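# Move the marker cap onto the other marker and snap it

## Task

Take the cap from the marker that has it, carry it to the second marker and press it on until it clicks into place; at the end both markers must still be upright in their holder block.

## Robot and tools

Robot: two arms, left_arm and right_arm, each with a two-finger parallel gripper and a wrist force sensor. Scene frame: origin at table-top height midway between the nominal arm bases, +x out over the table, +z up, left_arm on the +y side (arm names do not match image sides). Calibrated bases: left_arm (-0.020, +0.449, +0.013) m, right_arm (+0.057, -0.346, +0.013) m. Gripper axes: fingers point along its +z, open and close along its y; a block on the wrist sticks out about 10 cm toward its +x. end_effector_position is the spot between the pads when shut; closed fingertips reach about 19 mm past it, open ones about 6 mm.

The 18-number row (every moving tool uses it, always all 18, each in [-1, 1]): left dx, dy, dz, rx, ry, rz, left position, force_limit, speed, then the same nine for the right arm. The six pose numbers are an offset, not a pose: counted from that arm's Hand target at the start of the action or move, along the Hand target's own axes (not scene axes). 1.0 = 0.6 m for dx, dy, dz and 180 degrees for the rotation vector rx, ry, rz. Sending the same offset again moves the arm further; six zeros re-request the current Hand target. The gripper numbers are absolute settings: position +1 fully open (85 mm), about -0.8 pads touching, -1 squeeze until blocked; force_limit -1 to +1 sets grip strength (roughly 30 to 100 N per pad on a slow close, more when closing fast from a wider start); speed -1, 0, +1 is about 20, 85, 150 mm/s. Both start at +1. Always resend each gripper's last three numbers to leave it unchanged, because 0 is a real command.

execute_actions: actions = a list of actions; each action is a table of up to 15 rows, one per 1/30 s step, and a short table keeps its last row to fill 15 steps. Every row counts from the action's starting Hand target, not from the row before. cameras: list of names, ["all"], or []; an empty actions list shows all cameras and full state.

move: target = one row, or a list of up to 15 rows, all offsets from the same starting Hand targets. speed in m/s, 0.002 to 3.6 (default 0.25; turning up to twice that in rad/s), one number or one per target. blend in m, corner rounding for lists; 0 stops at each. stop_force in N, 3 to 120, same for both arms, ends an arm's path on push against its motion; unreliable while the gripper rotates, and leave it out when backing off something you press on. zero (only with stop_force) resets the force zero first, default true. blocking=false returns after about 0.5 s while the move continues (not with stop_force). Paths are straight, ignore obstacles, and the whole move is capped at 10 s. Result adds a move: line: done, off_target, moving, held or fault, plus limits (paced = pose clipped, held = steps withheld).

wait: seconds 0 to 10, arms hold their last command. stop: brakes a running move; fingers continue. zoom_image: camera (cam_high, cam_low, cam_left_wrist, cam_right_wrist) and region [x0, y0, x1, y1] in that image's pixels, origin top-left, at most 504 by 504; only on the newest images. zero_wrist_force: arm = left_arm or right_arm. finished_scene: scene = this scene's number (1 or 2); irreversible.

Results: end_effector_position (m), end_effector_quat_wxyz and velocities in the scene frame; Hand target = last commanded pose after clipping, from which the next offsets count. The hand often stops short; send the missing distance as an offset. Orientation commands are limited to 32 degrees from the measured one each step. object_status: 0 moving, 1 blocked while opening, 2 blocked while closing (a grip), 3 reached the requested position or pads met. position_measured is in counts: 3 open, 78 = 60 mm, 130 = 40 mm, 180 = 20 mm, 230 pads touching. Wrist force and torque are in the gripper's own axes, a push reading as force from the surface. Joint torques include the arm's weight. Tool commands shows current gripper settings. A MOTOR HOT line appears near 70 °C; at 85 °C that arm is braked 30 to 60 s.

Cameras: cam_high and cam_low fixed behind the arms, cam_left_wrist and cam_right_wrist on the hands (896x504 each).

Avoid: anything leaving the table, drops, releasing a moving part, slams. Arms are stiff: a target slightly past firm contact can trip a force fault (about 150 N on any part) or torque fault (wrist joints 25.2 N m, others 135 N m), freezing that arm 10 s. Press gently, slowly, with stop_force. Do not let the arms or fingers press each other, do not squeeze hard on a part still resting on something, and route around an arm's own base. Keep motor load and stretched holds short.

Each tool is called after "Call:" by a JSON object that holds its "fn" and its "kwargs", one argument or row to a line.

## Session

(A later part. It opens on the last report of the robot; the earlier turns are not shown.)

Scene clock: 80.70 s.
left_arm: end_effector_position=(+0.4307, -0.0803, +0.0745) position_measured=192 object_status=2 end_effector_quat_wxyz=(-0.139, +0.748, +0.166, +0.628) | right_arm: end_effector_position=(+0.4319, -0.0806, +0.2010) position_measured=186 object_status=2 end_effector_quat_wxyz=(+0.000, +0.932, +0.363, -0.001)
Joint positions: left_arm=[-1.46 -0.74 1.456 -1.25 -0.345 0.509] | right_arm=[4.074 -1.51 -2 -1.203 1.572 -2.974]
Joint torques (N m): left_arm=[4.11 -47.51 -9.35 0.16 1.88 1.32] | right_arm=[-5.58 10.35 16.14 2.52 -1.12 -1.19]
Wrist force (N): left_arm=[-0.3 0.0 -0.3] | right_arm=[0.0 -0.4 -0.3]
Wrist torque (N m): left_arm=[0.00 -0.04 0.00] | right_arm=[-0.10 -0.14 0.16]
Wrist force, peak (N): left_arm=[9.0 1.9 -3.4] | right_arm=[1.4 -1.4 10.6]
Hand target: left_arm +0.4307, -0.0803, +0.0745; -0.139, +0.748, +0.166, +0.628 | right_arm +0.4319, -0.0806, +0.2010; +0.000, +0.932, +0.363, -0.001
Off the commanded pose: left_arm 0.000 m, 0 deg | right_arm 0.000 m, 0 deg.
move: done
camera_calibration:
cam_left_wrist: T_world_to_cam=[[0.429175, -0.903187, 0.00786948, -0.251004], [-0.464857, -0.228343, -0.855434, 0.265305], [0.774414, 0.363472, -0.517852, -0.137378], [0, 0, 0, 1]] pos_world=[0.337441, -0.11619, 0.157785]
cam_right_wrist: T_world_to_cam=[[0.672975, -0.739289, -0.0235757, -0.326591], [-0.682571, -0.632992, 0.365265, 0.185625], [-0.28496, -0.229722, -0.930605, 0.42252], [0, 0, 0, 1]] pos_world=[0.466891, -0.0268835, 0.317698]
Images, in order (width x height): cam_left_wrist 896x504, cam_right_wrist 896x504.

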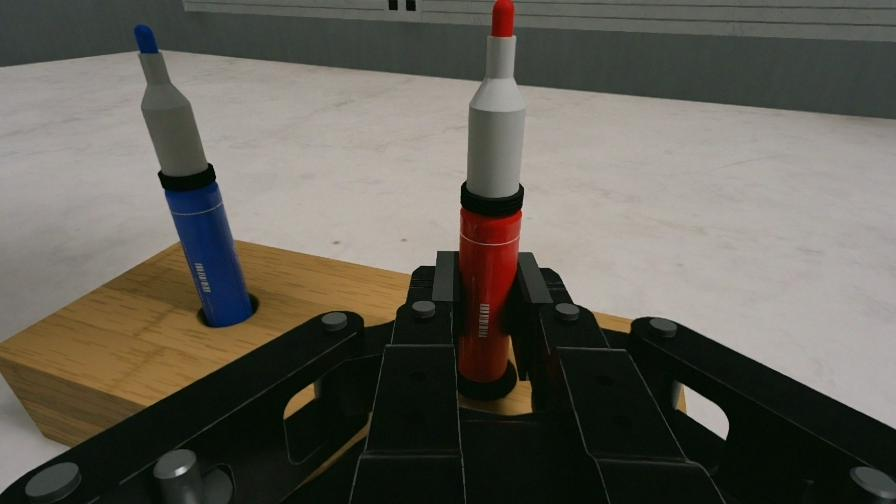

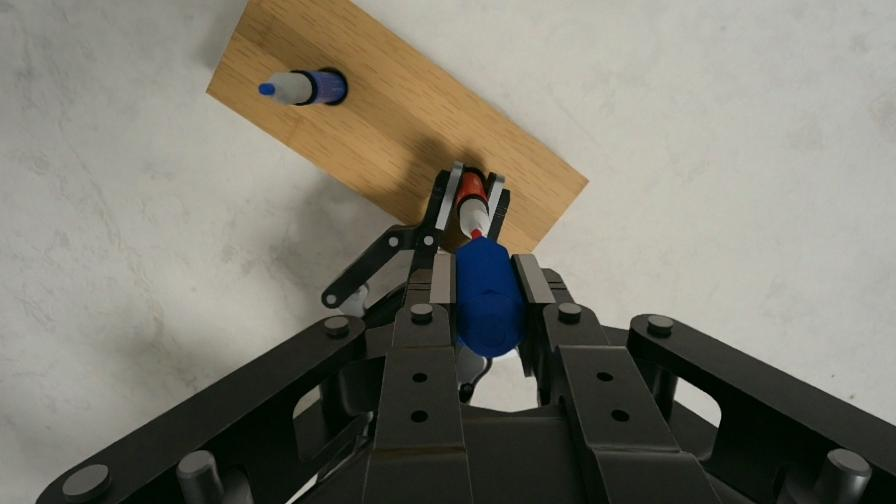

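Call:
{"fn": "move", "kwargs": {
  "target": [-0.012, 0, 0.0021, 0, 0, 0, -1, -1, -1, 0.095, -0.1353, 0.0133, 0, 0, 0, -1, -1, -1],
  "speed": 0.12,
  "cameras": ["cam_left_wrist", "cam_right_wrist"]
}}

Scene clock: 84.60 s.
left_arm: end_effector_position=(+0.4307, -0.0803, +0.0671) position_measured=192 object_status=2 end_effector_quat_wxyz=(-0.139, +0.748, +0.166, +0.628) | right_arm: end_effector_position=(+0.4189, +0.0178, +0.1930) position_measured=186 object_status=2 end_effector_quat_wxyz=(+0.000, +0.932, +0.363, -0.001)
Joint positions: left_arm=[-1.46 -0.729 1.457 -1.262 -0.345 0.509] | right_arm=[4.214 -1.649 -1.882 -1.182 1.572 -2.834]
Joint torques (N m): left_arm=[2.68 -50.86 -8.97 -0.69 1.55 -0.79] | right_arm=[-8.41 40.51 16.08 2.04 -0.44 -1.63]
Wrist force (N): left_arm=[0.1 -0.1 -0.4] | right_arm=[-0.1 -0.3 -0.4]
Wrist torque (N m): left_arm=[-0.04 -0.05 0.00] | right_arm=[-0.08 -0.12 0.15]
Wrist force, peak (N): left_arm=[-0.5 0.0 -0.4] | right_arm=[1.1 -1.7 -0.2]
Hand target: left_arm +0.4307, -0.0803, +0.0672; -0.139, +0.748, +0.166, +0.628 | right_arm +0.4189, +0.0178, +0.1930; +0.000, +0.932, +0.363, -0.001
Off the commanded pose: left_arm 0.000 m, 0 deg | right_arm 0.000 m, 0 deg.
move: done
camera_calibration:
cam_left_wrist: T_world_to_cam=[[0.429175, -0.903187, 0.00786948, -0.250947], [-0.464857, -0.228343, -0.855434, 0.259061], [0.774414, 0.363472, -0.517852, -0.141159], [0, 0, 0, 1]] pos_world=[0.337441, -0.11619, 0.150485]
cam_right_wrist: T_world_to_cam=[[0.673072, -0.7392, -0.0236263, -0.245393], [-0.682475, -0.633096, 0.365262, 0.241861], [-0.284959, -0.229723, -0.930605, 0.433953], [0, 0, 0, 1]] pos_world=[0.45389, 0.0714159, 0.309698]
Images, in order (width x height): cam_left_wrist 896x504, cam_right_wrist 896x504.

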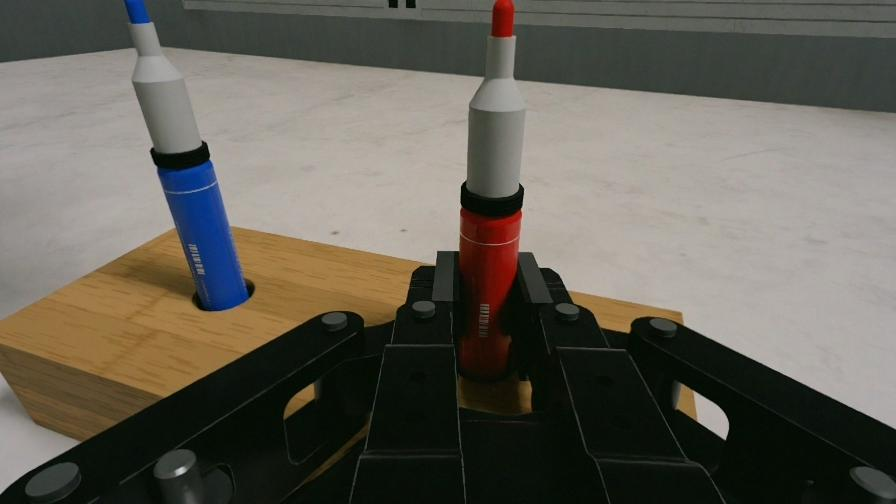

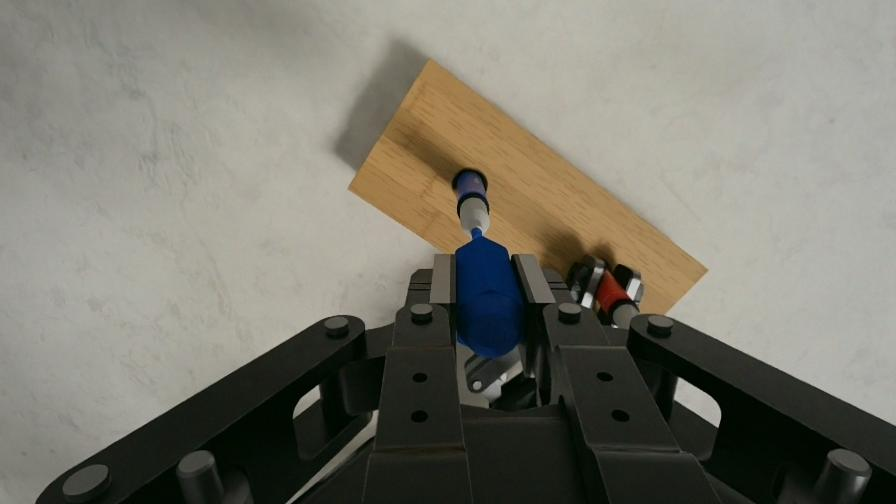

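Call:
{"fn": "zoom_image", "kwargs": {
  "camera": "cam_right_wrist",
  "region": [400, 140, 540, 260]
}}

Scaled by 3.600 from the camera's 896x504 image, which has a finer 1280x720 frame.

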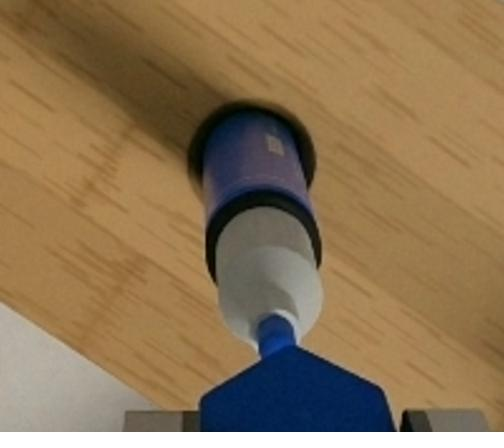

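Call:
{"fn": "move", "kwargs": {
  "target": [
    [-0.0012, 0, 0.0002, 0, 0, 0, -1, -1, -1, 0, 0, 0.015, 0, 0, 0, -1, -1, -1],
    [-0.0012, 0, 0.0002, 0, 0, 0, 0.0, -1, -0.7, 0, 0, 0.03, 0, 0, 0, -1, -1, -1],
    [-0.0012, 0, -0.1, 0, 0, 0, 0.0, -1, -0.7, 0, 0, 0.03, 0, 0, 0, -1, -1, -1]
  ],
  "speed": [0.05, 0.05, 0.1],
  "cameras": ["cam_high", "cam_low", "cam_left_wrist", "cam_right_wrist"]
}}

Scene clock: 92.37 s.
left_arm: end_effector_position=(+0.3770, -0.1054, +0.0768) position_measured=129 object_status=3 end_effector_quat_wxyz=(-0.139, +0.748, +0.166, +0.628) | right_arm: end_effector_position=(+0.4189, +0.0178, +0.1750) position_measured=186 object_status=2 end_effector_quat_wxyz=(+0.000, +0.932, +0.363, -0.001)
Joint positions: left_arm=[-1.544 -0.719 1.389 -1.107 -0.42 0.404] | right_arm=[4.214 -1.667 -1.912 -1.134 1.572 -2.834]
Joint torques (N m): left_arm=[-0.07 -52.7 -9.09 -1.71 1.21 1.35] | right_arm=[3.85 40.78 29.78 3.38 -0.64 0.81]
Wrist force (N): left_arm=[-0.2 -0.2 0.2] | right_arm=[-0.3 -0.3 -0.4]
Wrist torque (N m): left_arm=[-0.03 -0.02 -0.12] | right_arm=[-0.08 -0.08 0.15]
Wrist force, peak (N): left_arm=[3.7 0.0 -0.7] | right_arm=[0.1 -0.4 -1.1]
Hand target: left_arm +0.3770, -0.1054, +0.0769; -0.139, +0.748, +0.166, +0.628 | right_arm +0.4189, +0.0178, +0.1750; +0.000, +0.932, +0.363, -0.001
Off the commanded pose: left_arm 0.000 m, 0 deg | right_arm 0.000 m, 0 deg.
move: done
camera_calibration:
cam_left_wrist: T_world_to_cam=[[0.42914, -0.903204, 0.00789149, -0.250685], [-0.464822, -0.228326, -0.855458, 0.236622], [0.774454, 0.363443, -0.517813, -0.0855771], [0, 0, 0, 1]] pos_world=[0.283841, -0.14129, 0.160085]
cam_right_wrist: T_world_to_cam=[[0.672975, -0.739289, -0.0235757, -0.245783], [-0.682571, -0.632992, 0.365265, 0.248472], [-0.28496, -0.229722, -0.930605, 0.417202], [0, 0, 0, 1]] pos_world=[0.453891, 0.0714165, 0.291698]

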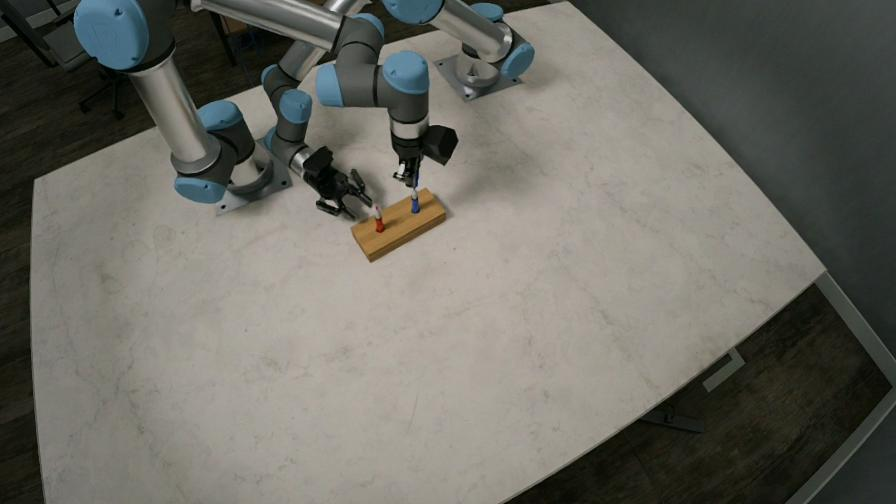

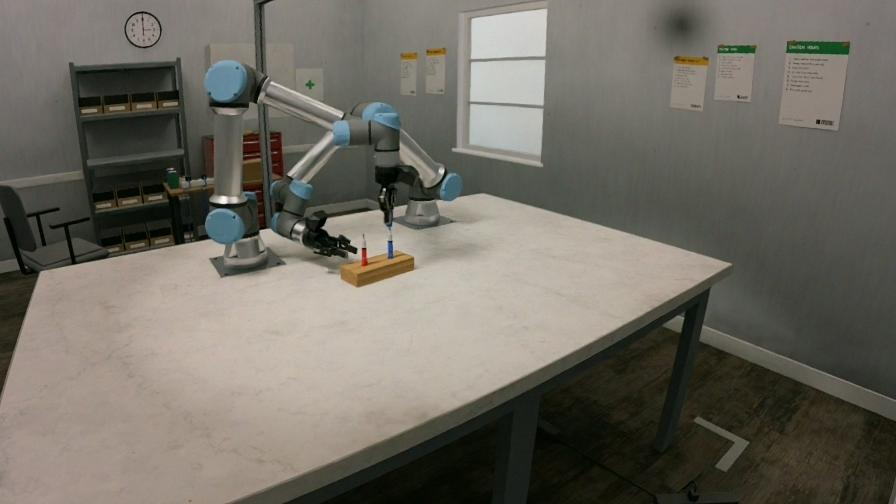

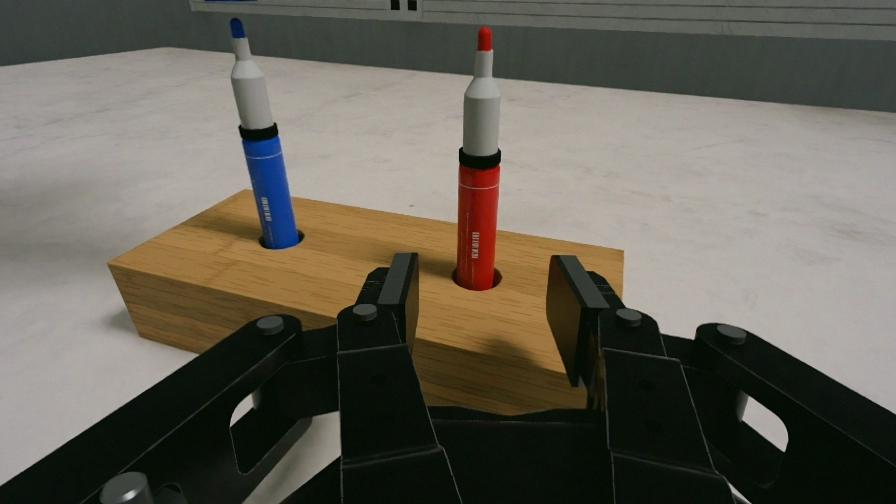

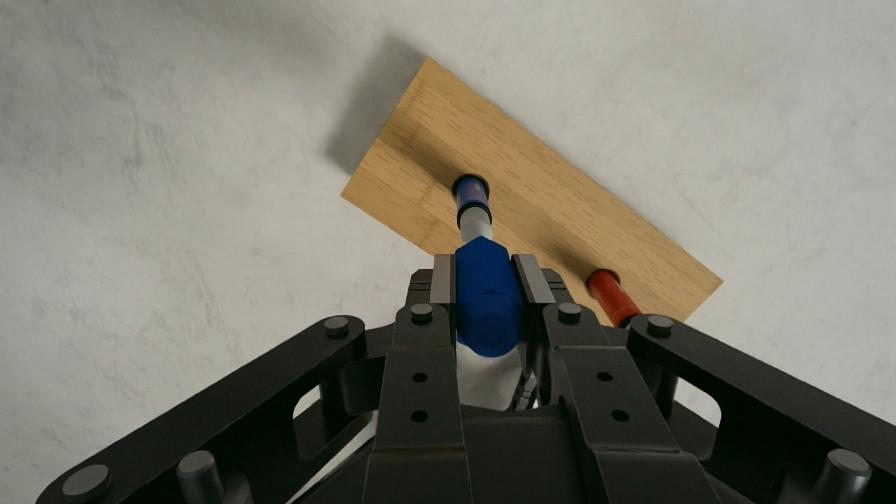

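Call:
{"fn": "zoom_image", "kwargs": {
  "camera": "cam_high",
  "region": [385, 155, 445, 225]
}}

Call:
{"fn": "zoom_image", "kwargs": {
  "camera": "cam_low",
  "region": [360, 195, 420, 275]
}}

Call:
{"fn": "zoom_image", "kwargs": {
  "camera": "cam_right_wrist",
  "region": [400, 140, 540, 260]
}}

Scaled by 7.200 from the camera's 896x504 image, which has a finer 1280x720 frame.

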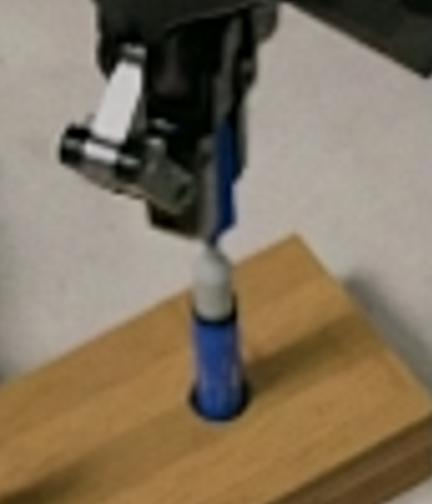

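Scaled by 6.300 from the camera's 896x504 image, which has a finer 1280x720 frame.

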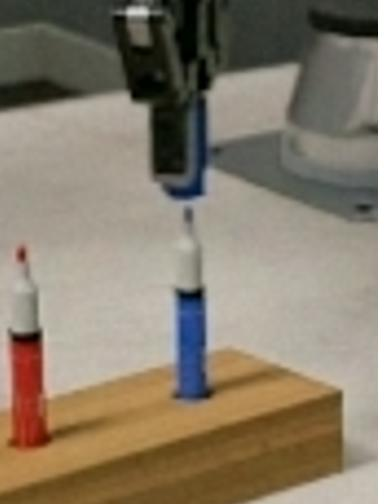

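Scaled by 3.600 from the camera's 896x504 image, which has a finer 1280x720 frame.

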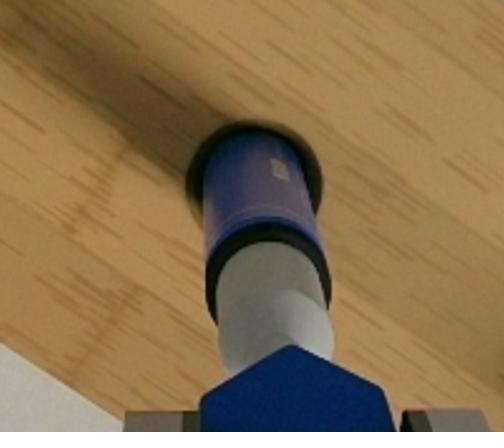

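Call:
{"fn": "move", "kwargs": {
  "target": [0, 0, 0, 0, 0, 0, 0.0, -1, -0.7, 0, 0, 0.0633, 0, 0, 0, -1, -1, -1],
  "speed": 0.04,
  "stop_force": 7,
  "cameras": ["cam_left_wrist", "cam_right_wrist"]
}}

Scene clock: 97.33 s.
left_arm: end_effector_position=(+0.3770, -0.1054, +0.0769) position_measured=129 object_status=3 end_effector_quat_wxyz=(-0.139, +0.748, +0.166, +0.628) | right_arm: end_effector_position=(+0.4188, +0.0178, +0.1370) position_measured=186 object_status=2 end_effector_quat_wxyz=(+0.000, +0.932, +0.363, -0.001)
Joint positions: left_arm=[-1.544 -0.719 1.389 -1.107 -0.42 0.404] | right_arm=[4.214 -1.712 -1.97 -1.031 1.572 -2.833]
Joint torques (N m): left_arm=[-3.75 -61.43 -9.25 -1.96 -0.18 1.26] | right_arm=[8.02 41.37 28.05 3.13 -0.47 0.58]
Wrist force (N): left_arm=[0.1 -0.1 -0.2] | right_arm=[-0.1 -0.5 -0.1]
Wrist torque (N m): left_arm=[0.00 -0.03 -0.12] | right_arm=[-0.12 -0.11 0.16]
Wrist force, peak (N): left_arm=[-0.5 -0.3 0.0] | right_arm=[-0.3 -0.6 -1.3]
Hand target: left_arm +0.3770, -0.1054, +0.0769; -0.139, +0.748, +0.166, +0.628 | right_arm +0.4188, +0.0178, +0.1370; +0.000, +0.932, +0.363, -0.001
Off the commanded pose: left_arm 0.000 m, 0 deg | right_arm 0.000 m, 0 deg.
move: done
camera_calibration:
cam_left_wrist: T_world_to_cam=[[0.429175, -0.903187, 0.00786948, -0.250599], [-0.464857, -0.228343, -0.855434, 0.236734], [0.774414, 0.363472, -0.517852, -0.08554], [0, 0, 0, 1]] pos_world=[0.283841, -0.14119, 0.160185]
cam_right_wrist: T_world_to_cam=[[0.672975, -0.739289, -0.0235757, -0.246609], [-0.682571, -0.632992, 0.365265, 0.262247], [-0.28496, -0.229722, -0.930605, 0.381903], [0, 0, 0, 1]] pos_world=[0.453791, 0.0714165, 0.253798]
Images, in order (width x height): cam_left_wrist 896x504, cam_right_wrist 896x504.

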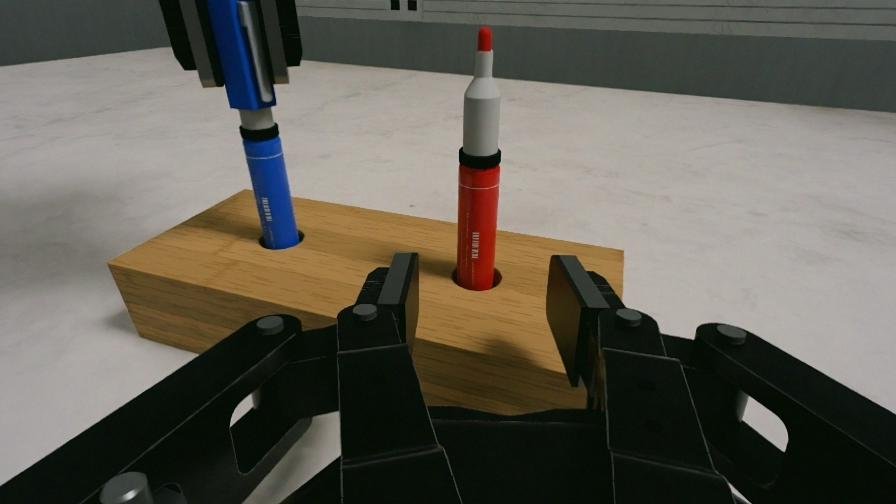

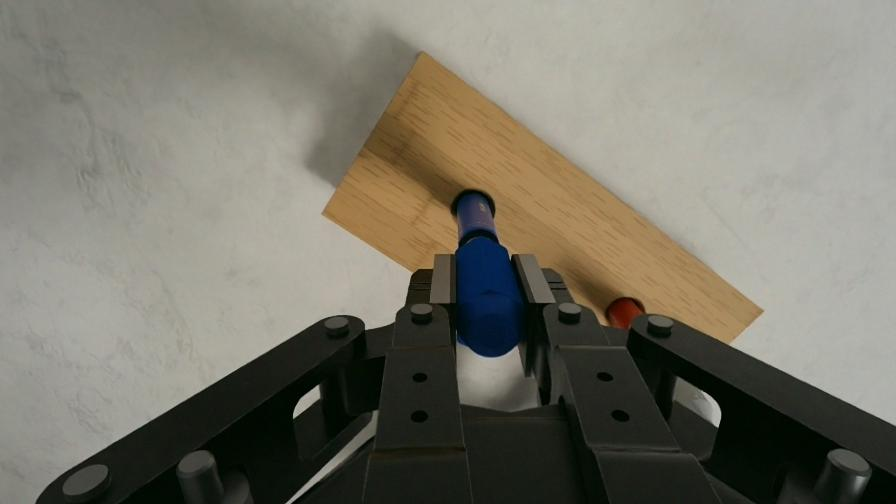

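Call:
{"fn": "move", "kwargs": {
  "target": [0, 0, 0, 0, 0, 0, 0.0, -1, -0.7, 0, 0, 0.0333, 0, 0, 0, -1, -1, -1],
  "speed": 0.015,
  "stop_force": 18,
  "cameras": ["cam_left_wrist", "cam_right_wrist"]
}}

Scene clock: 99.57 s.
left_arm: end_effector_position=(+0.3770, -0.1054, +0.0769) position_measured=129 object_status=3 end_effector_quat_wxyz=(-0.139, +0.748, +0.166, +0.628) | right_arm: end_effector_position=(+0.4188, +0.0178, +0.1276) position_measured=186 object_status=2 end_effector_quat_wxyz=(+0.000, +0.932, +0.363, -0.001)
Joint positions: left_arm=[-1.544 -0.719 1.389 -1.107 -0.42 0.404] | right_arm=[4.214 -1.725 -1.984 -1.005 1.572 -2.833]
Joint torques (N m): left_arm=[-3.94 -61.84 -9.33 -1.8 0.24 1.74] | right_arm=[7.5 31.95 20.66 1.09 -0.48 0.17]
Wrist force (N): left_arm=[-0.1 0.0 -0.1] | right_arm=[0.2 -0.5 -18.2]
Wrist torque (N m): left_arm=[0.01 -0.01 -0.12] | right_arm=[-0.08 -0.04 0.16]
Wrist force, peak (N): left_arm=[-0.5 -0.1 0.0] | right_arm=[-0.1 -0.6 -34.1]
Hand target: left_arm +0.3770, -0.1054, +0.0769; -0.139, +0.748, +0.166, +0.628 | right_arm +0.4188, +0.0178, +0.1276; +0.000, +0.932, +0.363, -0.001 (not the last commanded pose)
Off the commanded pose: left_arm 0.000 m, 0 deg | right_arm 0.011 m, 0 deg.
move: contact (right_arm)
camera_calibration:
cam_left_wrist: T_world_to_cam=[[0.429175, -0.903187, 0.00786948, -0.250599], [-0.464857, -0.228343, -0.855434, 0.236734], [0.774414, 0.363472, -0.517852, -0.08554], [0, 0, 0, 1]] pos_world=[0.283841, -0.14119, 0.160185]
cam_right_wrist: T_world_to_cam=[[0.673005, -0.739258, -0.0236781, -0.246822], [-0.682574, -0.633094, 0.365081, 0.265733], [-0.28488, -0.22954, -0.930674, 0.373124], [0, 0, 0, 1]] pos_world=[0.45379, 0.071416, 0.244398]
Images, in order (width x height): cam_left_wrist 896x504, cam_right_wrist 896x504.

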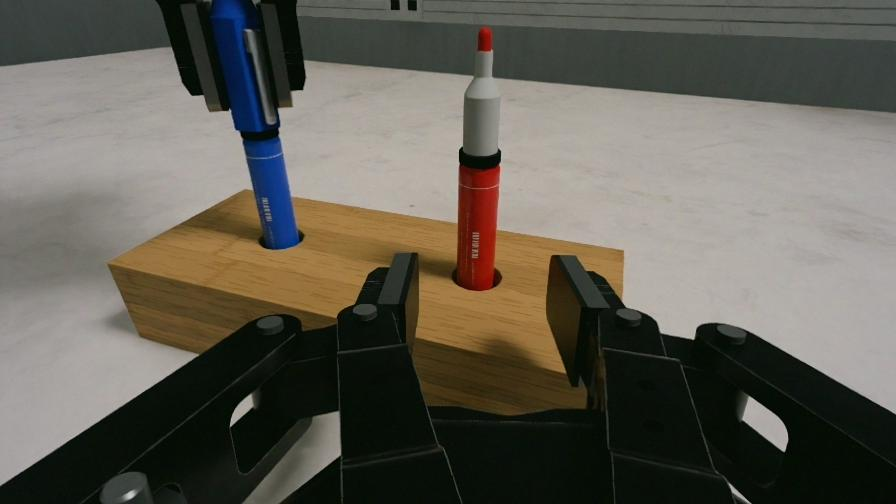

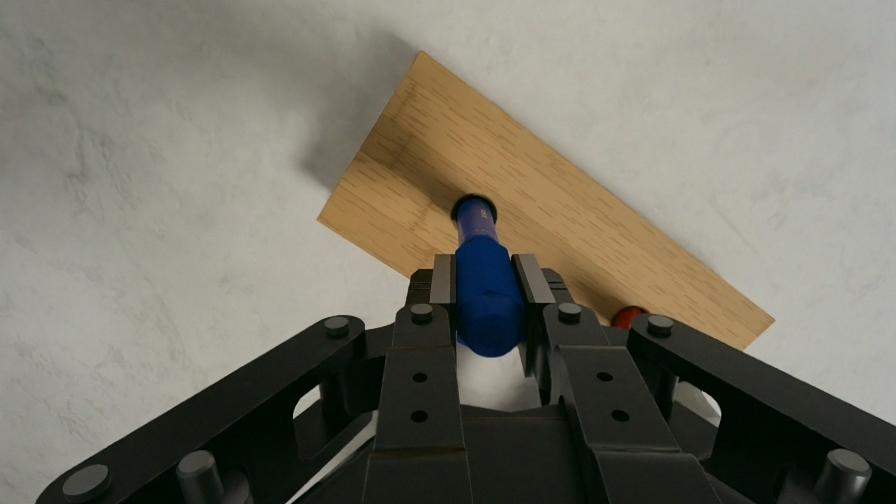

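Call:
{"fn": "move", "kwargs": {
  "target": [0, 0, 0, 0, 0, 0, 0.0, -1, -0.7, 0, 0, -0.0083, 0, 0, 0, -1, -1, -1],
  "speed": 0.02,
  "cameras": ["cam_left_wrist"]
}}

Scene clock: 101.20 s.
left_arm: end_effector_position=(+0.3770, -0.1054, +0.0769) position_measured=129 object_status=3 end_effector_quat_wxyz=(-0.139, +0.748, +0.166, +0.628) | right_arm: end_effector_position=(+0.4188, +0.0178, +0.1327) position_measured=186 object_status=2 end_effector_quat_wxyz=(+0.000, +0.932, +0.363, +0.000)
Joint positions: left_arm=[-1.544 -0.719 1.389 -1.107 -0.42 0.404] | right_arm=[4.214 -1.718 -1.976 -1.019 1.572 -2.833]
Joint torques (N m): left_arm=[-3.6 -62.62 -9.48 -2.02 0.35 1.86] | right_arm=[3.99 31.12 20.55 3.3 -0.58 -1.08]
Wrist force (N): left_arm=[-0.2 -0.1 -0.3] | right_arm=[-0.2 -0.5 0.0]
Wrist torque (N m): left_arm=[0.00 0.01 -0.12] | right_arm=[-0.11 -0.09 0.16]
Wrist force, peak (N): left_arm=[-0.4 -0.2 -0.1] | right_arm=[0.1 -0.7 -18.0]
Hand target: left_arm +0.3770, -0.1054, +0.0769; -0.139, +0.748, +0.166, +0.628 | right_arm +0.4188, +0.0178, +0.1326; +0.000, +0.932, +0.363, -0.001
Off the commanded pose: left_arm 0.000 m, 0 deg | right_arm 0.000 m, 0 deg.
move: done
camera_calibration:
cam_left_wrist: T_world_to_cam=[[0.429175, -0.903187, 0.00786948, -0.250599], [-0.464857, -0.228343, -0.855434, 0.236734], [0.774414, 0.363472, -0.517852, -0.08554], [0, 0, 0, 1]] pos_world=[0.283841, -0.14119, 0.160185]
Images, in order (width x height): cam_left_wrist 896x504.

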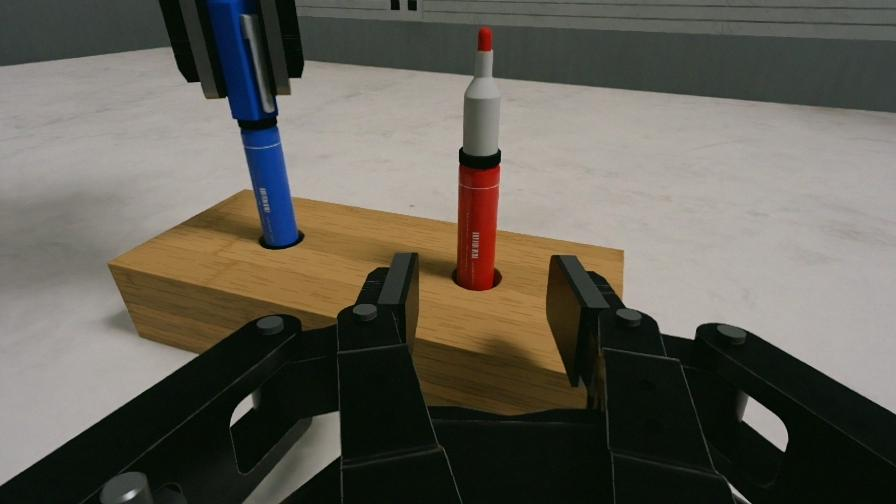

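Call:
{"fn": "move", "kwargs": {
  "target": [
    [0, 0, 0, 0, 0, 0, 0.0, -1, -0.7, 0, 0, 0.0078, 0, 0, 0, -1, -1, -1],
    [0, 0, 0, 0, 0, 0, 0.0, -1, -0.7, 0, 0, 0.0078, 0, 0, 0, -0.1, -1, -0.7],
    [0, 0, 0, 0, 0, 0, 0.0, -1, -0.7, 0, 0, -0.15, 0, 0, 0, -0.1, -1, -0.7]
  ],
  "speed": [0.02, 0.05, 0.12],
  "cameras": ["cam_left_wrist", "cam_right_wrist"]
}}

Scene clock: 105.33 s.
left_arm: end_effector_position=(+0.3770, -0.1054, +0.0769) position_measured=129 object_status=3 end_effector_quat_wxyz=(-0.139, +0.748, +0.166, +0.628) | right_arm: end_effector_position=(+0.4189, +0.0178, +0.2226) position_measured=141 object_status=3 end_effector_quat_wxyz=(+0.000, +0.932, +0.363, +0.000)
Joint positions: left_arm=[-1.544 -0.719 1.389 -1.107 -0.42 0.404] | right_arm=[4.214 -1.624 -1.828 -1.261 1.572 -2.834]
Joint torques (N m): left_arm=[-3.49 -62.43 -9.25 -2.16 0.76 1.74] | right_arm=[-5.19 18.04 27.6 2.1 -0.06 -1.43]
Wrist force (N): left_arm=[-0.2 -0.2 -0.2] | right_arm=[0.0 -0.4 -0.6]
Wrist torque (N m): left_arm=[-0.02 -0.01 -0.12] | right_arm=[-0.09 -0.12 0.15]
Wrist force, peak (N): left_arm=[-0.5 0.1 -0.1] | right_arm=[-0.2 -0.3 -8.3]
Hand target: left_arm +0.3770, -0.1054, +0.0769; -0.139, +0.748, +0.166, +0.628 | right_arm +0.4189, +0.0178, +0.2226; +0.000, +0.932, +0.363, -0.001
Off the commanded pose: left_arm 0.000 m, 0 deg | right_arm 0.000 m, 0 deg.
move: done
camera_calibration:
cam_left_wrist: T_world_to_cam=[[0.429175, -0.903187, 0.00786948, -0.250599], [-0.464857, -0.228343, -0.855434, 0.236734], [0.774414, 0.363472, -0.517852, -0.08554], [0, 0, 0, 1]] pos_world=[0.283841, -0.14119, 0.160185]
cam_right_wrist: T_world_to_cam=[[0.673007, -0.739257, -0.023677, -0.244641], [-0.682583, -0.633104, 0.365048, 0.231135], [-0.284854, -0.229518, -0.930688, 0.461558], [0, 0, 0, 1]] pos_world=[0.45389, 0.071416, 0.339398]
Images, in order (width x height): cam_left_wrist 896x504, cam_right_wrist 896x504.

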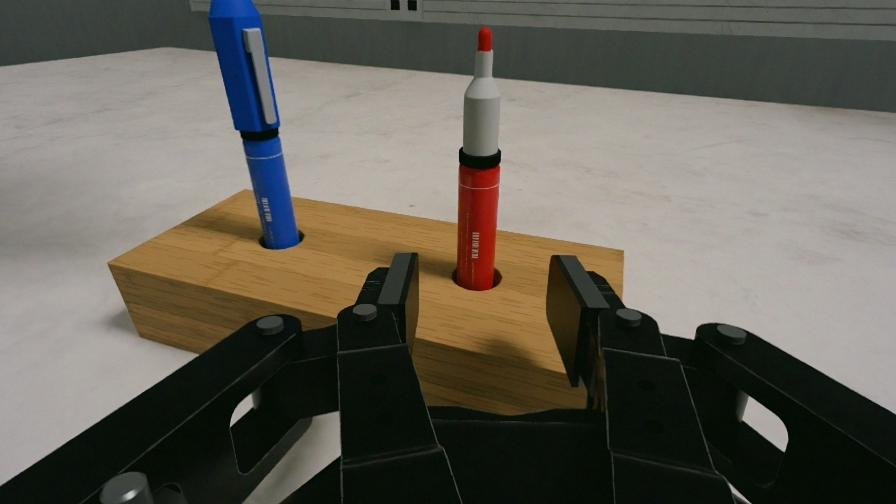

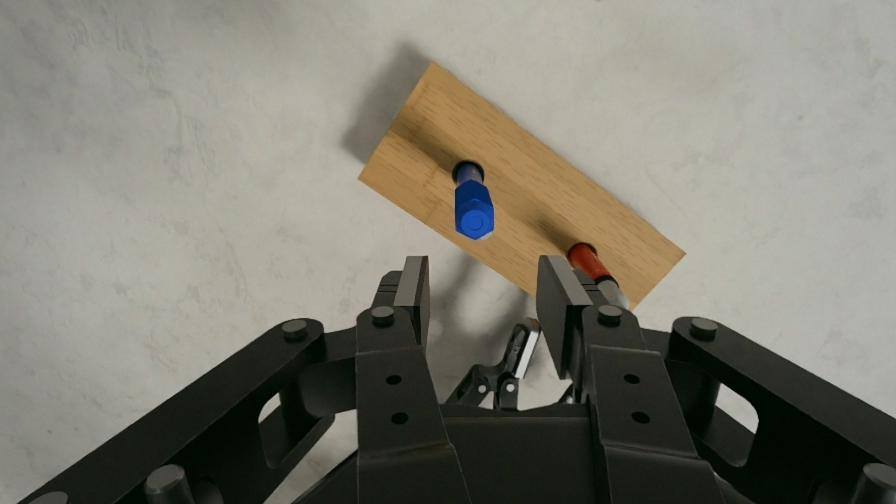

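Cap is seated on the blue marker; both markers stand in the block, and both hands are clear.

Call:
{"fn": "finished_scene", "kwargs": {
  "scene": 2
}}

The scene is finished: the task was done.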